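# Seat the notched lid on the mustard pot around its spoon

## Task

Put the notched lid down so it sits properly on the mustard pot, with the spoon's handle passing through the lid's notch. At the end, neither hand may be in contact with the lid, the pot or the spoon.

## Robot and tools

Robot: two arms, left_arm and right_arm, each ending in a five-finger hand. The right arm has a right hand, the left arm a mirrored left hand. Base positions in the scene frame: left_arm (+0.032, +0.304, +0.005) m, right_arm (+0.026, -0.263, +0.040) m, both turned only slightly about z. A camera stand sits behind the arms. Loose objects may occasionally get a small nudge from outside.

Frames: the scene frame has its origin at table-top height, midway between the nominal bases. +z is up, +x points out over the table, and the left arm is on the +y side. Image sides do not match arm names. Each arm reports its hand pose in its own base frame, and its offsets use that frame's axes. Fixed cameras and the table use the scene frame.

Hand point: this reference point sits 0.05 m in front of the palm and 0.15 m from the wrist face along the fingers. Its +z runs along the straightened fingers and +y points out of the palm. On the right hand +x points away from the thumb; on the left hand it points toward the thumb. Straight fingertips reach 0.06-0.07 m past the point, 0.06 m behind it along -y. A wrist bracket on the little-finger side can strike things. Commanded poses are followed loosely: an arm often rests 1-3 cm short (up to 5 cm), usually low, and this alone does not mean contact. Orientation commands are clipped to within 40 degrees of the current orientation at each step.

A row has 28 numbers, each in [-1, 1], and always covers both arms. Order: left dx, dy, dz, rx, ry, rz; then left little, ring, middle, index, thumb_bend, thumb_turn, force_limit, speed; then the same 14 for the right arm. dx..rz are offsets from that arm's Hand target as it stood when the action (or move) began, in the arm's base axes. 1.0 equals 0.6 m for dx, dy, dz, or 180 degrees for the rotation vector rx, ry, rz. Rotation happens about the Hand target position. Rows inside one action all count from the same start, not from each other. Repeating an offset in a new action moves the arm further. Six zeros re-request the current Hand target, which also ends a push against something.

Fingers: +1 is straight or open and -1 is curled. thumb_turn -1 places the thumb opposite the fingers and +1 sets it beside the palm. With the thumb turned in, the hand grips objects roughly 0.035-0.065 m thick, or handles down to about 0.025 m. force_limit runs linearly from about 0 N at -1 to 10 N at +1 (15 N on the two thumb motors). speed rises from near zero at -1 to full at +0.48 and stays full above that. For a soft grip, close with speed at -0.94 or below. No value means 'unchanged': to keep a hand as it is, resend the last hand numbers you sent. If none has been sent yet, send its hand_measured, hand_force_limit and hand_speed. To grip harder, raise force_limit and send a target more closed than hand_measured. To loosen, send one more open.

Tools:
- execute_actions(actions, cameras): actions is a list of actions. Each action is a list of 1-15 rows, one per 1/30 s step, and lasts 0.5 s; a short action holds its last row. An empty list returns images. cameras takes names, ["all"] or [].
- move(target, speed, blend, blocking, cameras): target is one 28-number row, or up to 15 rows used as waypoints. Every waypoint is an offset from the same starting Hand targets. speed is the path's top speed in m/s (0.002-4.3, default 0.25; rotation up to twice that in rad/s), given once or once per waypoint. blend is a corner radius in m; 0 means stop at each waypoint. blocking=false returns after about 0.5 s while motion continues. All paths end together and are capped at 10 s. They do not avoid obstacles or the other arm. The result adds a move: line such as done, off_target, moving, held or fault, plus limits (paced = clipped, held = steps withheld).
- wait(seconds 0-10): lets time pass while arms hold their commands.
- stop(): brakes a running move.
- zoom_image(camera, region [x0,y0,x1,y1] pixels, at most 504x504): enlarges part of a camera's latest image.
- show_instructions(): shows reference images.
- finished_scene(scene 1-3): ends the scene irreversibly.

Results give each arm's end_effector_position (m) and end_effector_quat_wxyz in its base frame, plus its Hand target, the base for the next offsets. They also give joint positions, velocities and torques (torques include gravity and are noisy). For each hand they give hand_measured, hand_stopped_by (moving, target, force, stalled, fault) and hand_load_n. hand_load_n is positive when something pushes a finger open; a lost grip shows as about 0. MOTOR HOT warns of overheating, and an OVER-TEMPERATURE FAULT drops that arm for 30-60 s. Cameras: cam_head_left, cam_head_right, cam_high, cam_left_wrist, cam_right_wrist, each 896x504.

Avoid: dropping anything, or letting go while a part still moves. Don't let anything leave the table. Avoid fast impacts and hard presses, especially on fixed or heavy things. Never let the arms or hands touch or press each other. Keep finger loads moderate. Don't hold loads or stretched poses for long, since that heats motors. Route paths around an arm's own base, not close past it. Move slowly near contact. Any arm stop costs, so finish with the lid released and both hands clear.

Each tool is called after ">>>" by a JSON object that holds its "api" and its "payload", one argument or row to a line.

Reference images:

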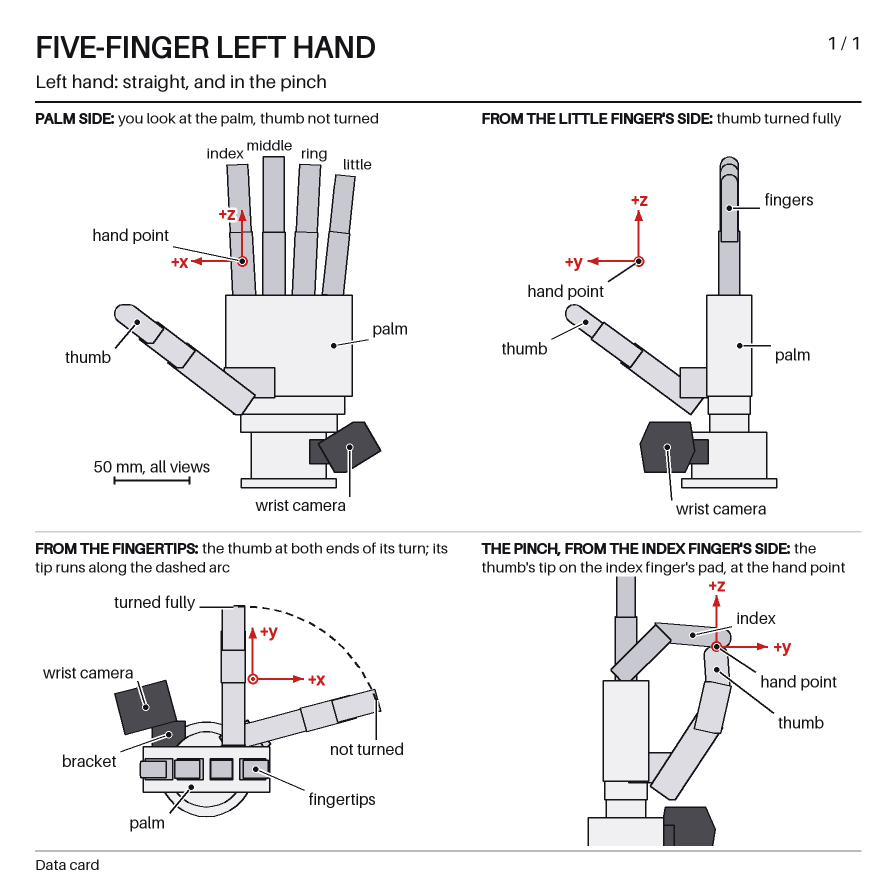

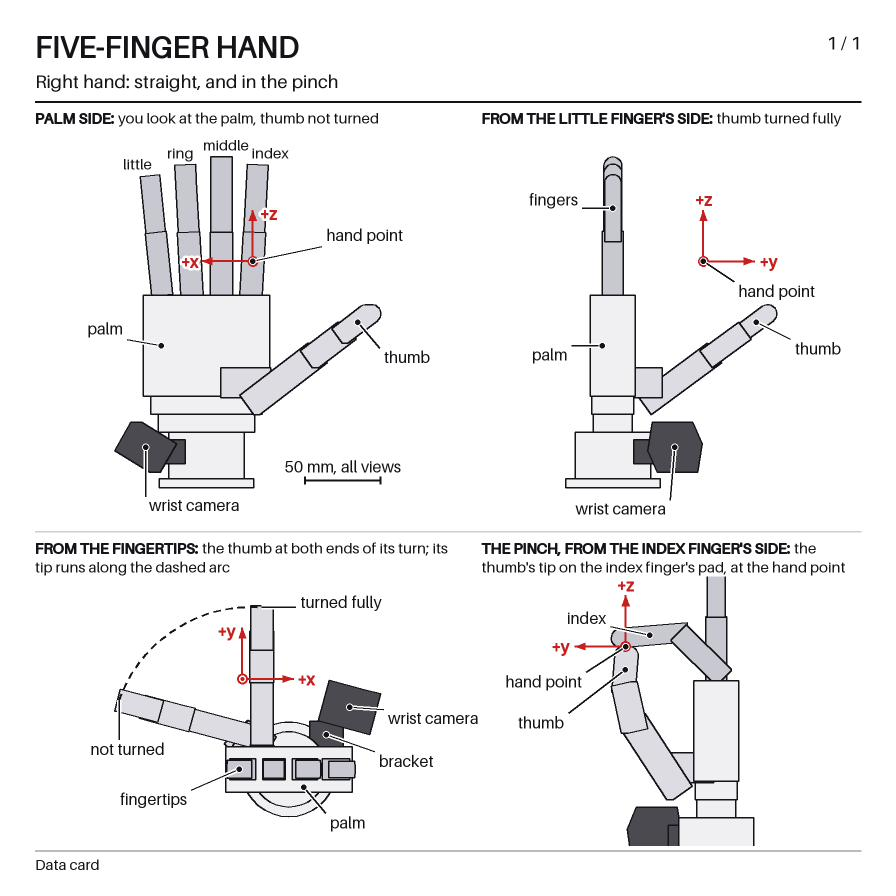

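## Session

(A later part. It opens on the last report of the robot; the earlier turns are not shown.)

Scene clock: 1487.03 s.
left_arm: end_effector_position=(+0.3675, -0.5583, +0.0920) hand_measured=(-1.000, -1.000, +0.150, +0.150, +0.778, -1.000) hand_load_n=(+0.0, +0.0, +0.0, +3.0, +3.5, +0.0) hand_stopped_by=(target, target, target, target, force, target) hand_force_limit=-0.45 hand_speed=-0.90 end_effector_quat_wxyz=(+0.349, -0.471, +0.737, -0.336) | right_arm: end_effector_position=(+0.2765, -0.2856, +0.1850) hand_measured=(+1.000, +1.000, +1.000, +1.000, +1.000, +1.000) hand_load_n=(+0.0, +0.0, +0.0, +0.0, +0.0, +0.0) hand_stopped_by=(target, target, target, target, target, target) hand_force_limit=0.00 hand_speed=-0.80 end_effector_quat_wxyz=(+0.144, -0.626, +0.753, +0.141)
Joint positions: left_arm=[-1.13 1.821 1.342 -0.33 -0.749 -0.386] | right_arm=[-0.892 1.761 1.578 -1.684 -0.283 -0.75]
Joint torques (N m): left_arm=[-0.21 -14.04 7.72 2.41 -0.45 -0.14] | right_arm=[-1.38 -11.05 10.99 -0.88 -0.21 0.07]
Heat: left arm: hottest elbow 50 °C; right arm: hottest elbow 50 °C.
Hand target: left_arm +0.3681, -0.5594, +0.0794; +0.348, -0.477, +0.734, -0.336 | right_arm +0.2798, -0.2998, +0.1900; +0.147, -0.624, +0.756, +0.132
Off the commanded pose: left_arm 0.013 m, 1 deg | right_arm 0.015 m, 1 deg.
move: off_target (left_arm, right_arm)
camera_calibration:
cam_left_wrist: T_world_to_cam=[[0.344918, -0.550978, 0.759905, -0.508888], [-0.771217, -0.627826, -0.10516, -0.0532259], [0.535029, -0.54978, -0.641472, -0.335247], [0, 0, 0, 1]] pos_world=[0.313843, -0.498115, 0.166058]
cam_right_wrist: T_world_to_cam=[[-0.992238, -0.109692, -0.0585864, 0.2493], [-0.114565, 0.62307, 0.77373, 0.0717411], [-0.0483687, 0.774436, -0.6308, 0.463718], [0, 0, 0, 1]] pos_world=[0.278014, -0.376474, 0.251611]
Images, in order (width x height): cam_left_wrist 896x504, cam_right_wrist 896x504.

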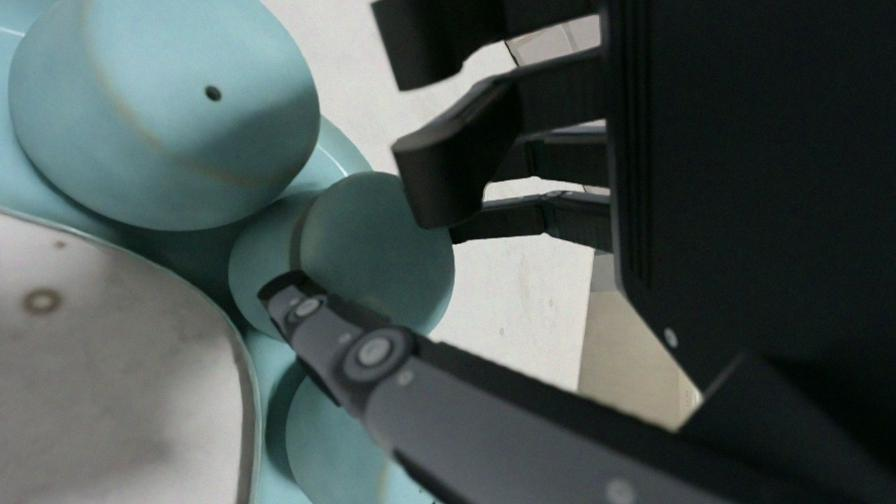

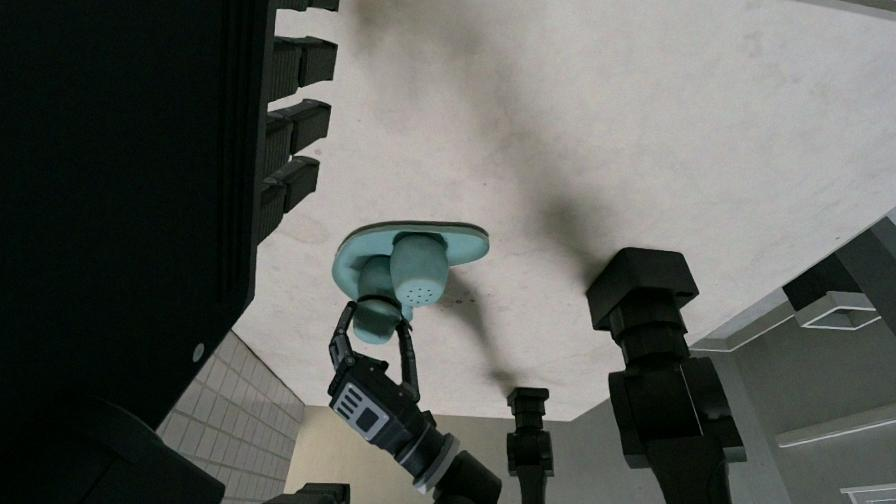

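>>> {"api": "move", "payload": {
  "target": [
    [-0.006,-0.0005,0,0,0,0,-1,-1,0.15,0.15,0.6,-1,-0.45,-0.9,0,0,0,0,0,0,1,1,1,1,1,1,0,-0.8],
    [-0.006,-0.0005,-0.016,0,0,0,-1,-1,0.15,0.15,0.6,-1,-0.45,-0.9,0,0,0,0,0,0,1,1,1,1,1,1,0,-0.8]
  ],
  "speed": 0.03,
  "cameras": ["cam_left_wrist","cam_right_wrist"]
}}

>>> {"api": "zoom_image", "payload": {
  "camera": "cam_right_wrist",
  "region": [345, 280, 425, 360]
}}

>>> {"api": "zoom_image", "payload": {
  "camera": "cam_left_wrist",
  "region": [180, 160, 380, 380]
}}

Scene clock: 1499.53 s.
left_arm: end_effector_position=(+0.3674, -0.5568, +0.0826) hand_measured=(-1.000, -1.000, +0.150, +0.150, +0.778, -1.000) hand_load_n=(+0.0, +0.0, +0.0, +3.0, +3.5, +0.0) hand_stopped_by=(target, target, target, target, force, target) hand_force_limit=-0.45 hand_speed=-0.90 end_effector_quat_wxyz=(+0.350, -0.474, +0.735, -0.336) | right_arm: end_effector_position=(+0.2765, -0.2856, +0.1850) hand_measured=(+1.000, +1.000, +1.000, +1.000, +1.000, +1.000) hand_load_n=(+0.0, +0.0, +0.0, +0.0, +0.0, +0.0) hand_stopped_by=(target, target, target, target, target, target) hand_force_limit=0.00 hand_speed=-0.80 end_effector_quat_wxyz=(+0.144, -0.626, +0.753, +0.141)
Joint positions: left_arm=[-1.13 1.831 1.329 -0.31 -0.753 -0.392] | right_arm=[-0.892 1.761 1.578 -1.684 -0.283 -0.75]
Joint torques (N m): left_arm=[-0.67 -14.21 7.51 2.51 -0.44 -0.14] | right_arm=[-1.03 -11.34 11.02 -0.77 -0.23 0.04]
Heat: left arm: hottest elbow 48 °C; right arm: hottest elbow 50 °C.
Hand target: left_arm +0.3645, -0.5597, +0.0697; +0.348, -0.477, +0.734, -0.336 | right_arm +0.2798, -0.2998, +0.1900; +0.147, -0.624, +0.756, +0.132
Off the commanded pose: left_arm 0.013 m, 0 deg | right_arm 0.015 m, 1 deg.
move: off_target (left_arm, right_arm)
camera_calibration:
cam_left_wrist: T_world_to_cam=[[0.347798, -0.548337, 0.760502, -0.500614], [-0.7674, -0.632498, -0.105091, -0.0572814], [0.538641, -0.547059, -0.640775, -0.340115], [0, 0, 0, 1]] pos_world=[0.313355, -0.496799, 0.156761]
cam_right_wrist: T_world_to_cam=[[-0.992238, -0.109692, -0.0585864, 0.2493], [-0.114565, 0.62307, 0.77373, 0.0717411], [-0.0483687, 0.774436, -0.6308, 0.463718], [0, 0, 0, 1]] pos_world=[0.278014, -0.376474, 0.251611]
Images, in order (width x height): cam_left_wrist 896x504, cam_right_wrist 896x504.

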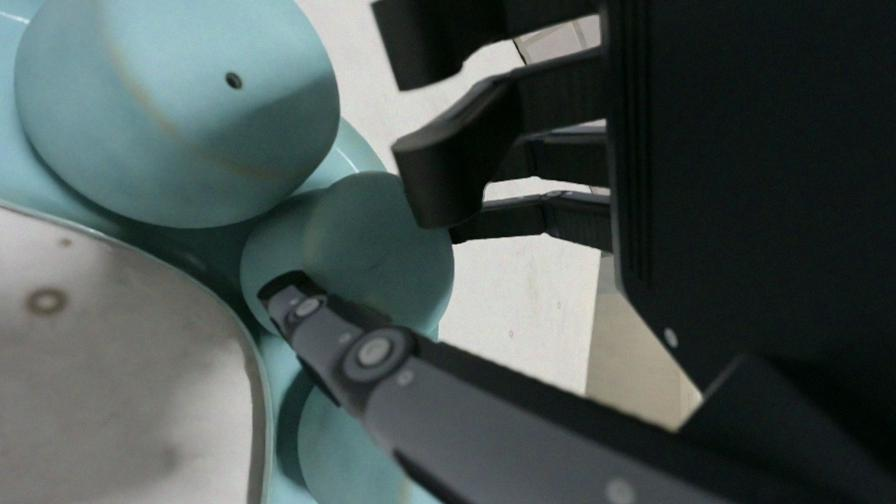

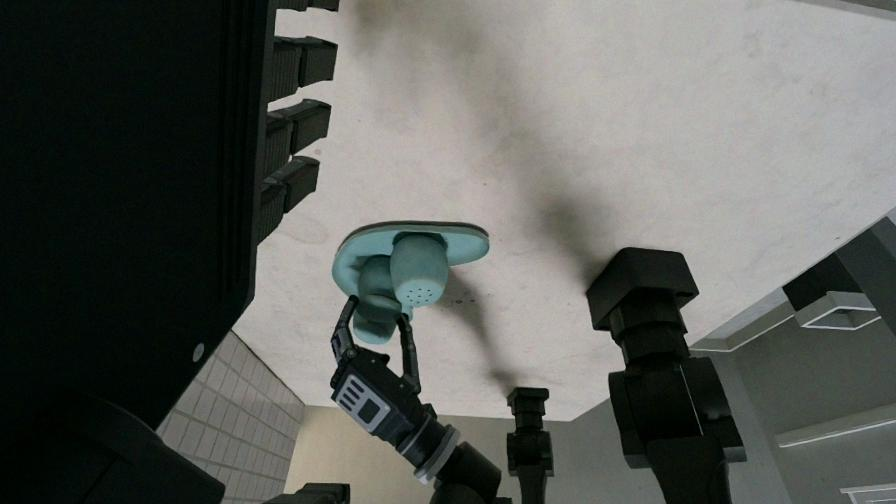

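Scaled by 6.300 from the camera's 896x504 image, which has a finer 1280x720 frame.

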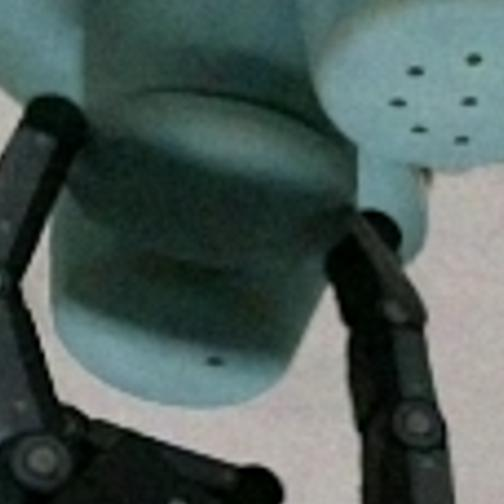

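Scaled by 2.291 from the camera's 896x504 image, which has a finer 1280x720 frame.

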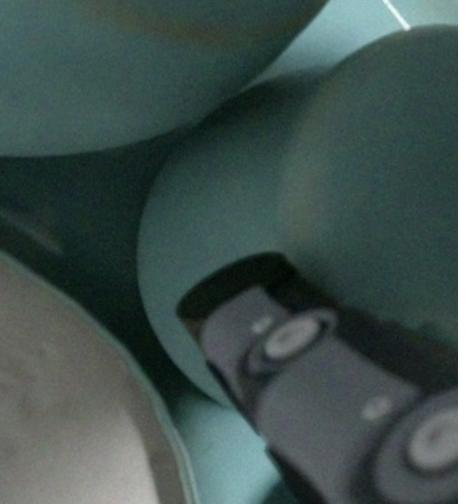

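>>> {"api": "move", "payload": {
  "target": [0,0,-0.013,0,0,0,-1,-1,0.15,0.15,0.6,-1,-0.45,-0.9,0,0,0,0,0,0,1,1,1,1,1,1,0,-0.8],
  "speed": 0.03,
  "cameras": ["cam_left_wrist","cam_right_wrist"]
}}

>>> {"api": "zoom_image", "payload": {
  "camera": "cam_right_wrist",
  "region": [345, 280, 425, 360]
}}

>>> {"api": "zoom_image", "payload": {
  "camera": "cam_left_wrist",
  "region": [180, 160, 380, 380]
}}

Scene clock: 1505.93 s.
left_arm: end_effector_position=(+0.3687, -0.5587, +0.0819) hand_measured=(-1.000, -1.000, +0.150, +0.150, +0.778, -1.000) hand_load_n=(+0.0, +0.0, +0.5, +2.5, +4.0, -0.5) hand_stopped_by=(target, target, target, target, force, target) hand_force_limit=-0.45 hand_speed=-0.90 end_effector_quat_wxyz=(+0.350, -0.475, +0.732, -0.341) | right_arm: end_effector_position=(+0.2765, -0.2856, +0.1850) hand_measured=(+1.000, +1.000, +1.000, +1.000, +1.000, +1.000) hand_load_n=(+0.0, +0.0, +0.0, +0.0, +0.0, +0.0) hand_stopped_by=(target, target, target, target, target, target) hand_force_limit=0.00 hand_speed=-0.80 end_effector_quat_wxyz=(+0.144, -0.626, +0.753, +0.141)
Joint positions: left_arm=[-1.13 1.834 1.324 -0.29 -0.755 -0.392] | right_arm=[-0.892 1.761 1.578 -1.684 -0.283 -0.75]
Joint torques (N m): left_arm=[-0.67 -13.45 7.09 2.44 -0.37 -0.18] | right_arm=[-1.2 -11.22 11.02 -0.76 -0.19 0.05]
Heat: left arm: hottest elbow 48 °C; right arm: hottest elbow 50 °C.
Hand target: left_arm +0.3645, -0.5598, +0.0621; +0.348, -0.477, +0.734, -0.336 | right_arm +0.2798, -0.2998, +0.1900; +0.147, -0.624, +0.756, +0.132
Off the commanded pose: left_arm 0.020 m, 1 deg | right_arm 0.015 m, 1 deg.
move: off_target (left_arm, right_arm)
camera_calibration:
cam_left_wrist: T_world_to_cam=[[0.343316, -0.539454, 0.768846, -0.495565], [-0.765905, -0.634607, -0.103263, -0.0594981], [0.54362, -0.553411, -0.631041, -0.348579], [0, 0, 0, 1]] pos_world=[0.31406, -0.498, 0.154902]
cam_right_wrist: T_world_to_cam=[[-0.992238, -0.109692, -0.0585864, 0.2493], [-0.114565, 0.62307, 0.77373, 0.0717411], [-0.0483687, 0.774436, -0.6308, 0.463718], [0, 0, 0, 1]] pos_world=[0.278014, -0.376474, 0.251611]
Images, in order (width x height): cam_left_wrist 896x504, cam_right_wrist 896x504.

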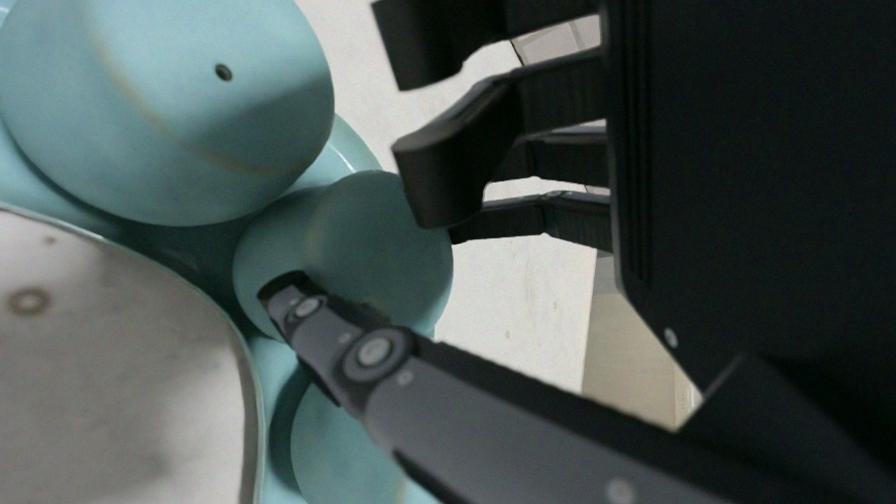

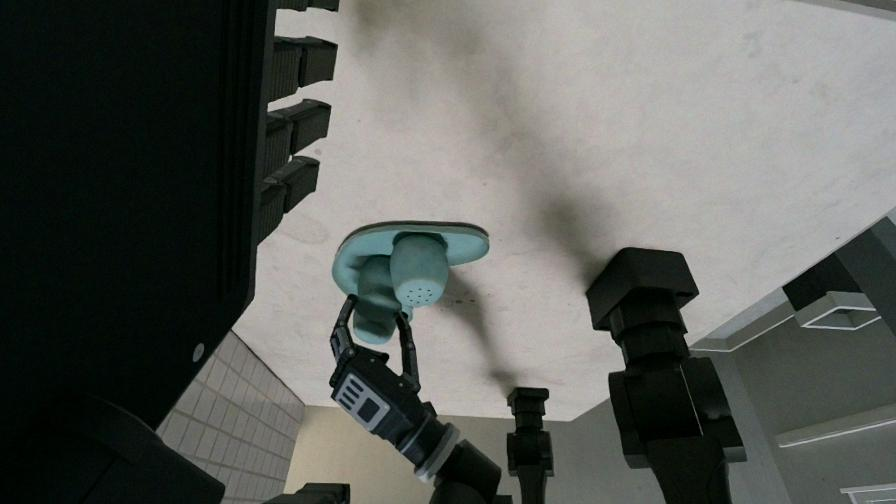

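Scaled by 6.300 from the camera's 896x504 image, which has a finer 1280x720 frame.

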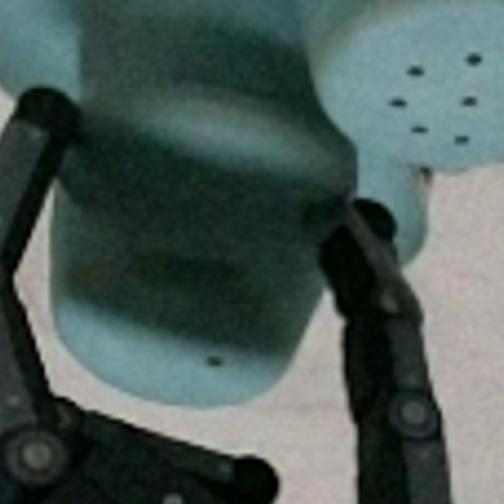

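Scaled by 2.291 from the camera's 896x504 image, which has a finer 1280x720 frame.

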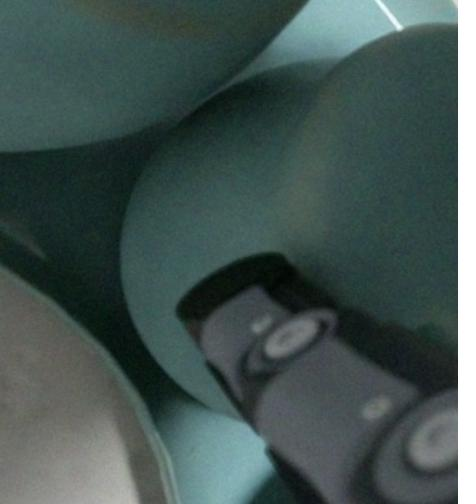

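>>> {"api": "zoom_image", "payload": {
  "camera": "cam_right_wrist",
  "region": [385, 295, 421, 337]
}}

Scaled by 12.000 from the camera's 896x504 image, which has a finer 1280x720 frame.

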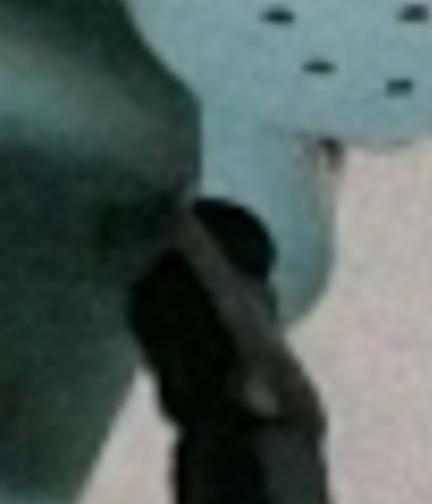

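>>> {"api": "move", "payload": {
  "target": [
    [0.004,0.001,0.03,0,0,0,-1,-1,0.15,0.15,0.6,-1,-0.45,-0.9,0,0,0,0,0,0,1,1,1,1,1,1,0,-0.8],
    [0.004,0.001,0.03,0,0,0,-1,-1,0.15,0.15,0.85,-1,-0.45,-0.85,0,0,0,0,0,0,1,1,1,1,1,1,0,-0.8]
  ],
  "speed": 0.05,
  "cameras": ["cam_left_wrist","cam_right_wrist"]
}}

>>> {"api": "zoom_image", "payload": {
  "camera": "cam_right_wrist",
  "region": [345, 280, 425, 360]
}}

Scene clock: 1526.30 s.
left_arm: end_effector_position=(+0.3679, -0.5572, +0.0806) hand_measured=(-1.000, -1.000, +0.150, +0.150, +0.850, -1.000) hand_load_n=(-0.5, +0.0, +0.0, +0.0, +0.0, +0.0) hand_stopped_by=(target, target, target, target, target, target) hand_force_limit=-0.45 hand_speed=-0.85 end_effector_quat_wxyz=(+0.350, -0.474, +0.734, -0.338) | right_arm: end_effector_position=(+0.2765, -0.2856, +0.1850) hand_measured=(+1.000, +1.000, +1.000, +1.000, +1.000, +1.000) hand_load_n=(+0.0, +0.0, +0.0, +0.0, +0.0, +0.0) hand_stopped_by=(target, target, target, target, target, target) hand_force_limit=0.00 hand_speed=-0.80 end_effector_quat_wxyz=(+0.144, -0.626, +0.753, +0.141)
Joint positions: left_arm=[-1.13 1.834 1.324 -0.298 -0.755 -0.392] | right_arm=[-0.892 1.761 1.578 -1.684 -0.283 -0.75]
Joint torques (N m): left_arm=[-0.32 -15.03 8.83 1.26 -0.26 -0.09] | right_arm=[-1.08 -10.87 10.73 -0.61 -0.2 0.09]
Heat: left arm: hottest elbow 48 °C; right arm: hottest elbow 50 °C.
Hand target: left_arm +0.3669, -0.5591, +0.0799; +0.348, -0.477, +0.734, -0.336 | right_arm +0.2798, -0.2998, +0.1900; +0.147, -0.624, +0.756, +0.132
Off the commanded pose: left_arm 0.002 m, 0 deg | right_arm 0.015 m, 1 deg.
move: off_target (right_arm)
camera_calibration:
cam_left_wrist: T_world_to_cam=[[0.345961, -0.544924, 0.763786, -0.49714], [-0.766209, -0.63392, -0.105213, -0.0585724], [0.541512, -0.54882, -0.636837, -0.344307], [0, 0, 0, 1]] pos_world=[0.313559, -0.496997, 0.154278]
cam_right_wrist: T_world_to_cam=[[-0.992238, -0.109692, -0.0585864, 0.2493], [-0.114565, 0.62307, 0.77373, 0.0717411], [-0.0483687, 0.774436, -0.6308, 0.463718], [0, 0, 0, 1]] pos_world=[0.278014, -0.376474, 0.251611]
Images, in order (width x height): cam_left_wrist 896x504, cam_right_wrist 896x504.

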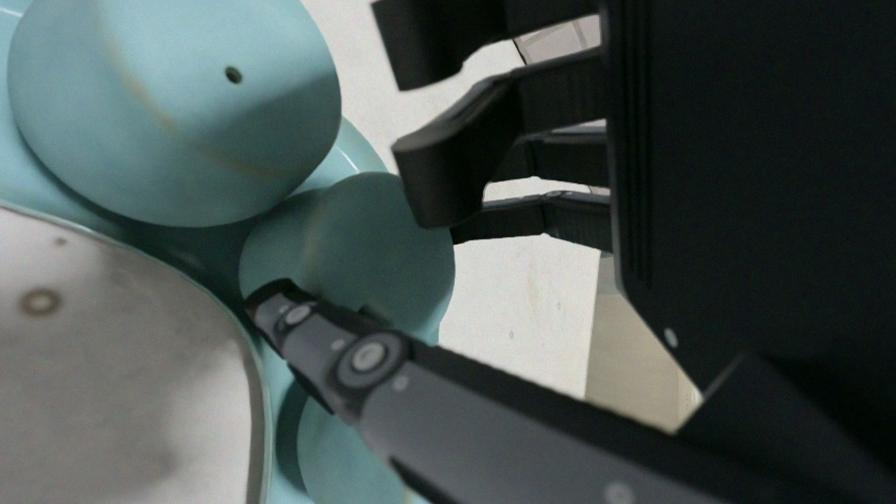

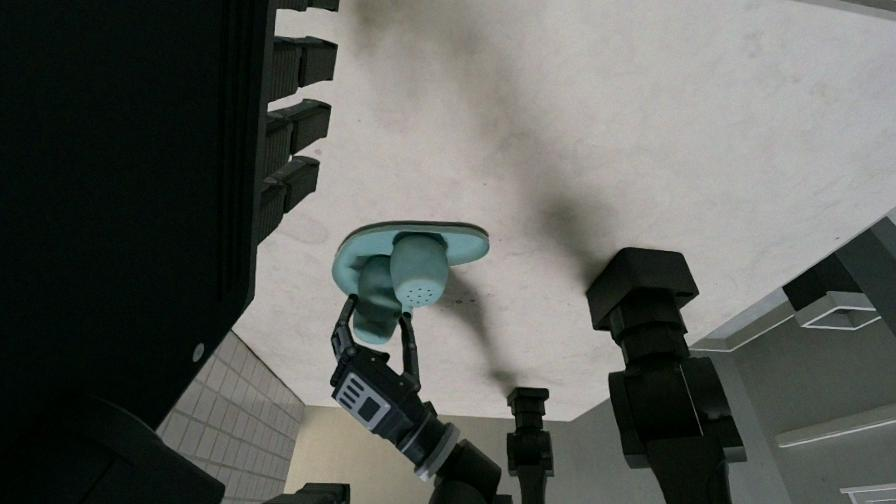

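Scaled by 6.300 from the camera's 896x504 image, which has a finer 1280x720 frame.

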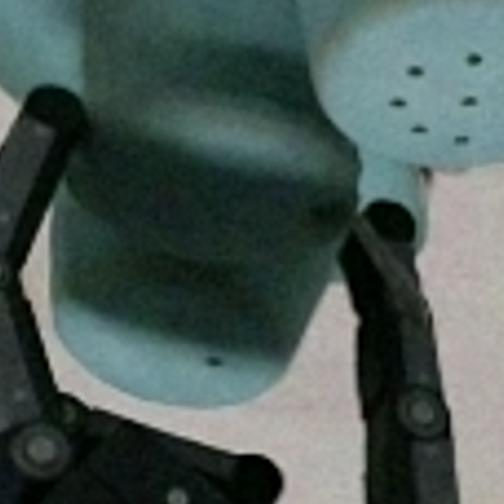

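>>> {"api": "move", "payload": {
  "target": [
    [0.0,0.0,0.0,0,0,0,-1,-1,0.6,0.6,0.85,-1,-0.45,-0.5,0,0,0,0,0,0,1,1,1,1,1,1,0,-0.8],
    [0.0,0.016,0.012,0,0,0,-1,-1,0.6,0.6,0.9,-1,-0.45,-0.5,0,0,0,0,0,0,1,1,1,1,1,1,0,-0.8]
  ],
  "speed": 0.04,
  "cameras": ["cam_left_wrist","cam_right_wrist"]
}}

>>> {"api": "zoom_image", "payload": {
  "camera": "cam_right_wrist",
  "region": [345, 280, 425, 360]
}}

Scene clock: 1536.03 s.
left_arm: end_effector_position=(+0.3672, -0.5572, +0.0800) hand_measured=(-1.000, -1.000, +0.600, +0.600, +0.900, -1.000) hand_load_n=(+0.0, +0.0, +0.0, +0.0, +0.0, +0.0) hand_stopped_by=(target, target, target, target, target, target) hand_force_limit=-0.45 hand_speed=-0.50 end_effector_quat_wxyz=(+0.349, -0.474, +0.735, -0.337) | right_arm: end_effector_position=(+0.2765, -0.2856, +0.1850) hand_measured=(+1.000, +1.000, +1.000, +1.000, +1.000, +1.000) hand_load_n=(+0.0, -0.5, +0.0, +0.0, +0.0, +0.0) hand_stopped_by=(target, target, target, target, target, target) hand_force_limit=0.00 hand_speed=-0.80 end_effector_quat_wxyz=(+0.144, -0.626, +0.753, +0.141)
Joint positions: left_arm=[-1.13 1.834 1.324 -0.301 -0.751 -0.392] | right_arm=[-0.892 1.761 1.578 -1.684 -0.283 -0.75]
Joint torques (N m): left_arm=[0.21 -17.2 7.09 1.31 -0.24 -0.01] | right_arm=[-1.32 -10.58 10.71 -0.54 -0.18 0.06]
Heat: left arm: hottest elbow 48 °C; right arm: hottest elbow 50 °C.
Hand target: left_arm +0.3669, -0.5494, +0.0872; +0.348, -0.477, +0.734, -0.336 | right_arm +0.2798, -0.2998, +0.1900; +0.147, -0.624, +0.756, +0.132
Off the commanded pose: left_arm 0.011 m, 0 deg | right_arm 0.015 m, 1 deg.
move: off_target (left_arm, right_arm); target 2's new numbers were sent with left_arm's hand 0.011 m and 0 deg from that target
camera_calibration:
cam_left_wrist: T_world_to_cam=[[0.34725, -0.546816, 0.761846, -0.497713], [-0.768277, -0.631736, -0.103249, -0.0573612], [0.537744, -0.549456, -0.639476, -0.343082], [0, 0, 0, 1]] pos_world=[0.313252, -0.496903, 0.153866]
cam_right_wrist: T_world_to_cam=[[-0.992238, -0.109692, -0.0585864, 0.2493], [-0.114565, 0.62307, 0.77373, 0.0717411], [-0.0483687, 0.774436, -0.6308, 0.463718], [0, 0, 0, 1]] pos_world=[0.278014, -0.376474, 0.251611]
Images, in order (width x height): cam_left_wrist 896x504, cam_right_wrist 896x504.

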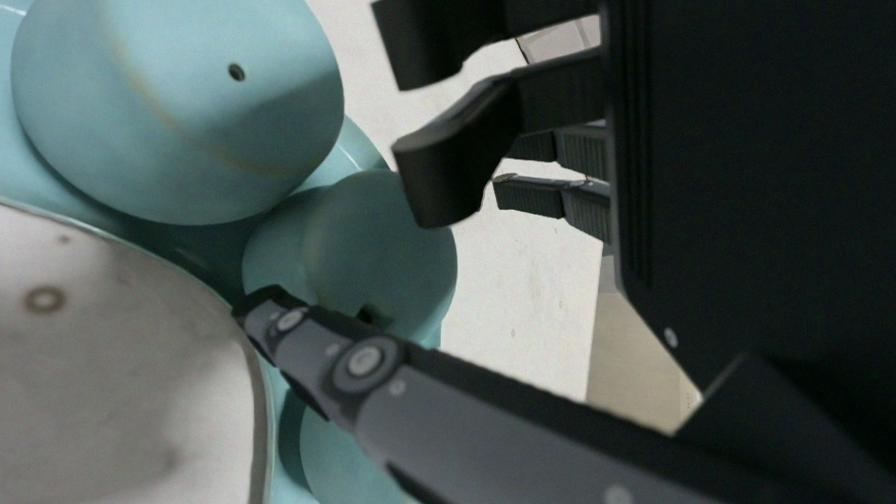

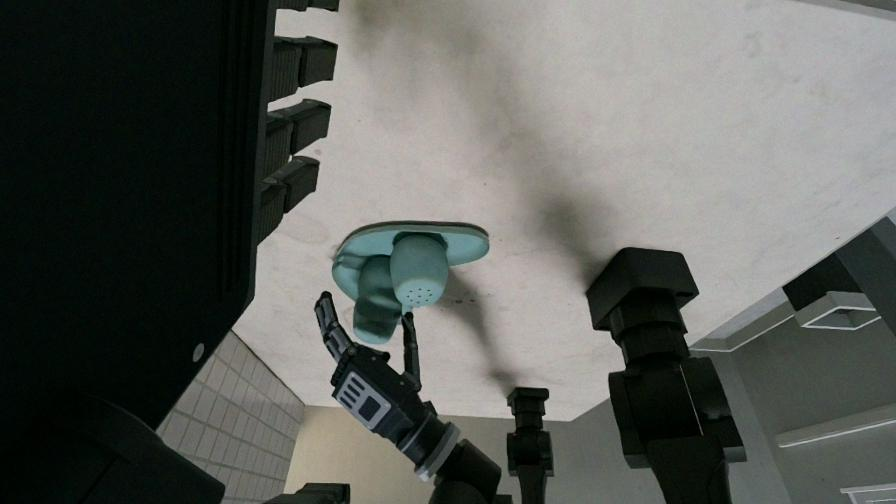

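Scaled by 6.300 from the camera's 896x504 image, which has a finer 1280x720 frame.

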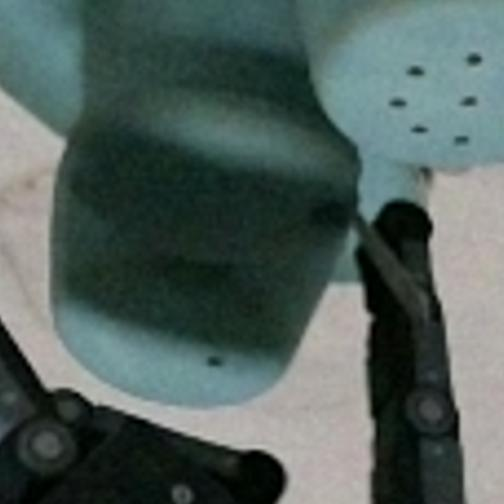

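>>> {"api": "move", "payload": {
  "target": [
    [0.0,0.015,0.015,0,0,0,-1,-1,0.6,0.6,0.9,-1,-0.45,-0.5,0,0,0,0,0,0,1,1,1,1,1,1,0,-0.8],
    [0.0,0.02,0.08,0,0,0,-1,-1,0.6,0.6,0.9,-1,-0.45,-0.5,0,0,0,0,0,0,1,1,1,1,1,1,0,-0.8]
  ],
  "speed": 0.04,
  "cameras": ["cam_left_wrist","cam_right_wrist"]
}}

>>> {"api": "zoom_image", "payload": {
  "camera": "cam_right_wrist",
  "region": [345, 280, 425, 360]
}}

Scene clock: 1545.87 s.
left_arm: end_effector_position=(+0.3579, -0.5334, +0.1096) hand_measured=(-1.000, -1.000, +0.600, +0.600, +0.900, -1.000) hand_load_n=(+0.0, +0.0, +0.0, +0.0, -0.5, +0.0) hand_stopped_by=(target, target, target, target, target, target) hand_force_limit=-0.45 hand_speed=-0.50 end_effector_quat_wxyz=(+0.349, -0.472, +0.743, -0.322) | right_arm: end_effector_position=(+0.2765, -0.2856, +0.1850) hand_measured=(+1.000, +1.000, +1.000, +1.000, +1.000, +1.000) hand_load_n=(+0.0, +0.0, +0.0, +0.0, +0.5, +0.0) hand_stopped_by=(target, target, target, target, target, target) hand_force_limit=0.00 hand_speed=-0.80 end_effector_quat_wxyz=(+0.144, -0.626, +0.753, +0.141)
Joint positions: left_arm=[-1.126 1.75 1.305 -0.399 -0.745 -0.392] | right_arm=[-0.892 1.761 1.578 -1.684 -0.283 -0.75]
Joint torques (N m): left_arm=[0.62 -16.5 10.71 1.24 -0.25 0.1] | right_arm=[-0.26 -10.81 10.84 -0.7 -0.18 0.07]
Heat: left arm: hottest elbow 48 °C; right arm: hottest elbow 50 °C.
Hand target: left_arm +0.3670, -0.5374, +0.1352; +0.348, -0.477, +0.734, -0.336 | right_arm +0.2798, -0.2998, +0.1900; +0.147, -0.624, +0.756, +0.132
Off the commanded pose: left_arm 0.027 m, 2 deg | right_arm 0.015 m, 1 deg.
move: off_target (left_arm, right_arm)
camera_calibration:
cam_left_wrist: T_world_to_cam=[[0.361346, -0.567755, 0.739651, -0.517818], [-0.770088, -0.628971, -0.106581, -0.0438978], [0.525731, -0.531084, -0.664498, -0.289192], [0, 0, 0, 1]] pos_world=[0.305343, -0.475189, 0.186159]
cam_right_wrist: T_world_to_cam=[[-0.992238, -0.109692, -0.0585864, 0.2493], [-0.114565, 0.62307, 0.77373, 0.0717411], [-0.0483687, 0.774436, -0.6308, 0.463718], [0, 0, 0, 1]] pos_world=[0.278014, -0.376474, 0.251611]
Images, in order (width x height): cam_left_wrist 896x504, cam_right_wrist 896x504.

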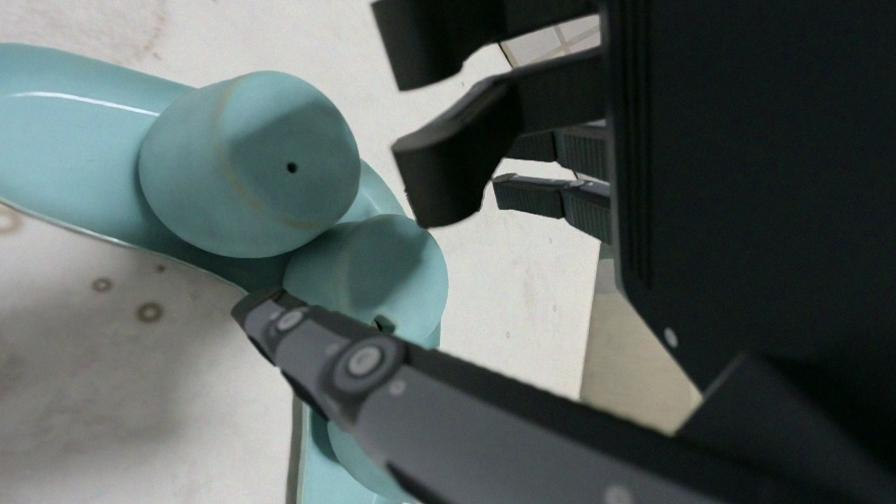

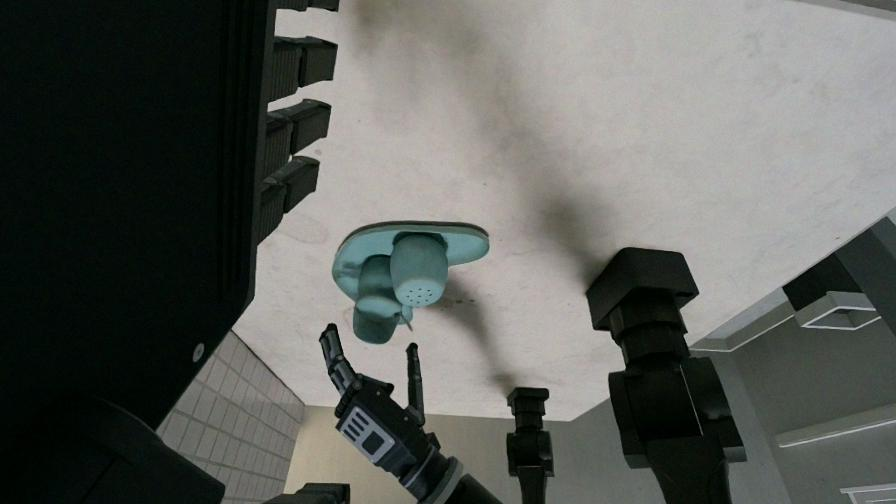

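Scaled by 6.300 from the camera's 896x504 image, which has a finer 1280x720 frame.

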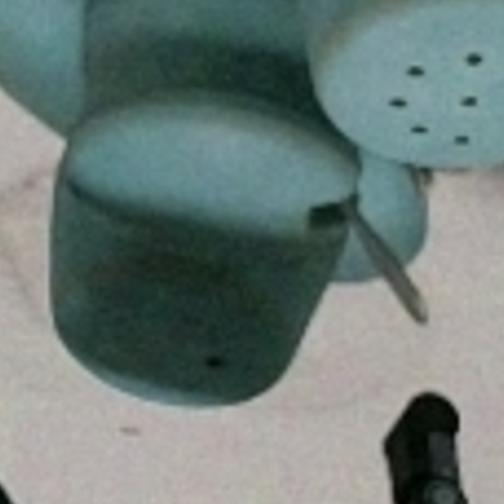

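>>> {"api": "zoom_image", "payload": {
  "camera": "cam_right_wrist",
  "region": [350, 290, 418, 332]
}}

>>> {"api": "zoom_image", "payload": {
  "camera": "cam_left_wrist",
  "region": [270, 190, 470, 360]
}}

Scaled by 7.412 from the camera's 896x504 image, which has a finer 1280x720 frame.

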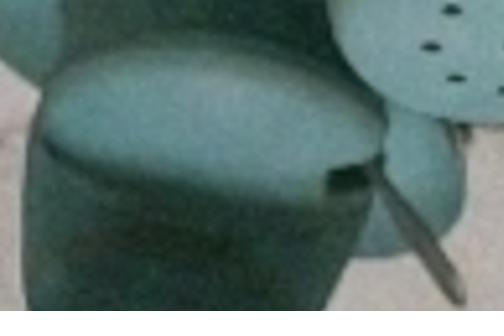

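Scaled by 2.520 from the camera's 896x504 image, which has a finer 1280x720 frame.

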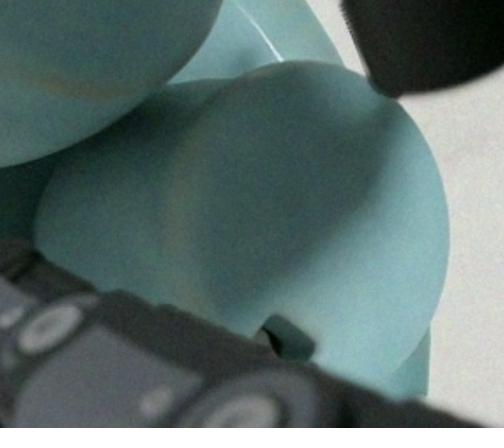

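>>> {"api": "move", "payload": {
  "target": [
    [0.0,0.0,0.1,0,0,0,-1,-1,0.6,0.6,0.9,-1,-0.45,-0.5,0,0,0,0,0,0,1,1,1,1,1,1,0,-0.8],
    [-0.08,-0.105,0.133,0,0,0,-1,-1,0.6,0.6,0.9,-1,-0.45,-0.5,0,0,0,0,0,0,1,1,1,1,1,1,0,-0.8]
  ],
  "speed": 0.15,
  "blend": 0.015,
  "cameras": ["cam_left_wrist","cam_right_wrist"]
}}

>>> {"api": "zoom_image", "payload": {
  "camera": "cam_left_wrist",
  "region": [160, 120, 320, 300]
}}

Scene clock: 1564.53 s.
left_arm: end_effector_position=(+0.3119, -0.5827, +0.1960) hand_measured=(-1.000, -1.000, +0.600, +0.600, +0.900, -1.000) hand_load_n=(+0.5, +0.0, +0.0, +0.0, +0.0, +0.0) hand_stopped_by=(target, target, target, target, target, target) hand_force_limit=-0.45 hand_speed=-0.50 end_effector_quat_wxyz=(+0.353, -0.466, +0.745, -0.320) | right_arm: end_effector_position=(+0.2765, -0.2856, +0.1850) hand_measured=(+1.000, +1.000, +1.000, +1.000, +1.000, +1.000) hand_load_n=(+0.0, +0.0, +0.0, +0.5, +0.0, +0.0) hand_stopped_by=(target, target, target, target, target, target) hand_force_limit=0.00 hand_speed=-0.80 end_effector_quat_wxyz=(+0.144, -0.626, +0.753, +0.141)
Joint positions: left_arm=[-1.236 1.76 1.568 -0.734 -0.818 -0.496] | right_arm=[-0.892 1.761 1.578 -1.684 -0.283 -0.75]
Joint torques (N m): left_arm=[-0.15 -13.39 14.16 1.13 -0.49 -0.11] | right_arm=[-0.73 -10.7 10.93 -0.85 -0.23 0.03]
Heat: left arm: hottest elbow 49 °C; right arm: hottest elbow 50 °C.
Hand target: left_arm +0.3189, -0.6005, +0.2149; +0.348, -0.477, +0.734, -0.336 | right_arm +0.2798, -0.2998, +0.1900; +0.147, -0.624, +0.756, +0.132
Off the commanded pose: left_arm 0.027 m, 3 deg | right_arm 0.015 m, 1 deg.
move: off_target (left_arm, right_arm)
camera_calibration:
cam_left_wrist: T_world_to_cam=[[0.353271, -0.579044, 0.734784, -0.596254], [-0.773602, -0.622473, -0.118603, -0.094007], [0.52606, -0.526531, -0.667852, -0.230616], [0, 0, 0, 1]] pos_world=[0.259233, -0.525201, 0.27295]
cam_right_wrist: T_world_to_cam=[[-0.992238, -0.109692, -0.0585864, 0.2493], [-0.114565, 0.62307, 0.77373, 0.0717411], [-0.0483687, 0.774436, -0.6308, 0.463718], [0, 0, 0, 1]] pos_world=[0.278014, -0.376474, 0.251611]
Images, in order (width x height): cam_left_wrist 896x504, cam_right_wrist 896x504.

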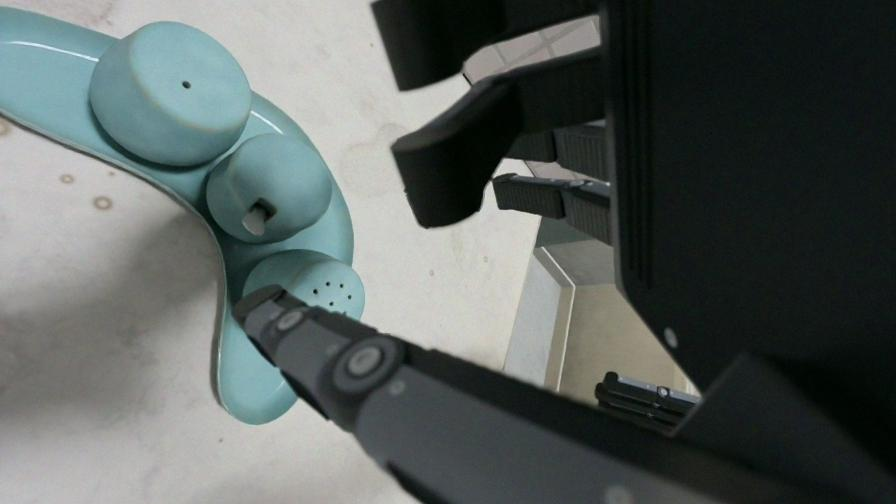

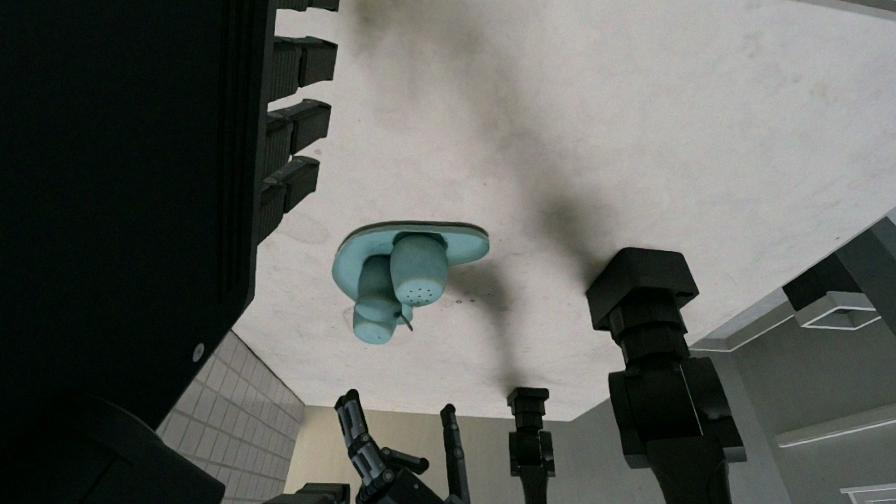

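Scaled by 2.800 from the camera's 896x504 image, which has a finer 1280x720 frame.

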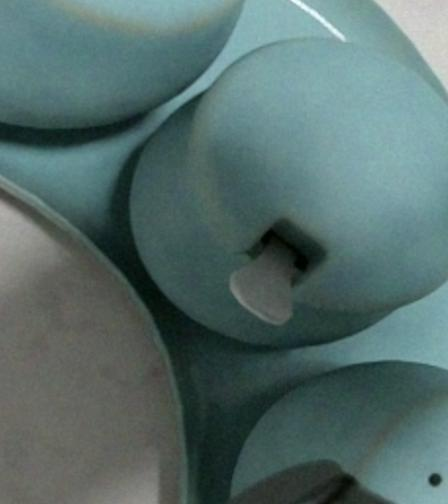

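>>> {"api": "finished_scene", "payload": {
  "scene": 2
}}

The scene is finished: the task was done.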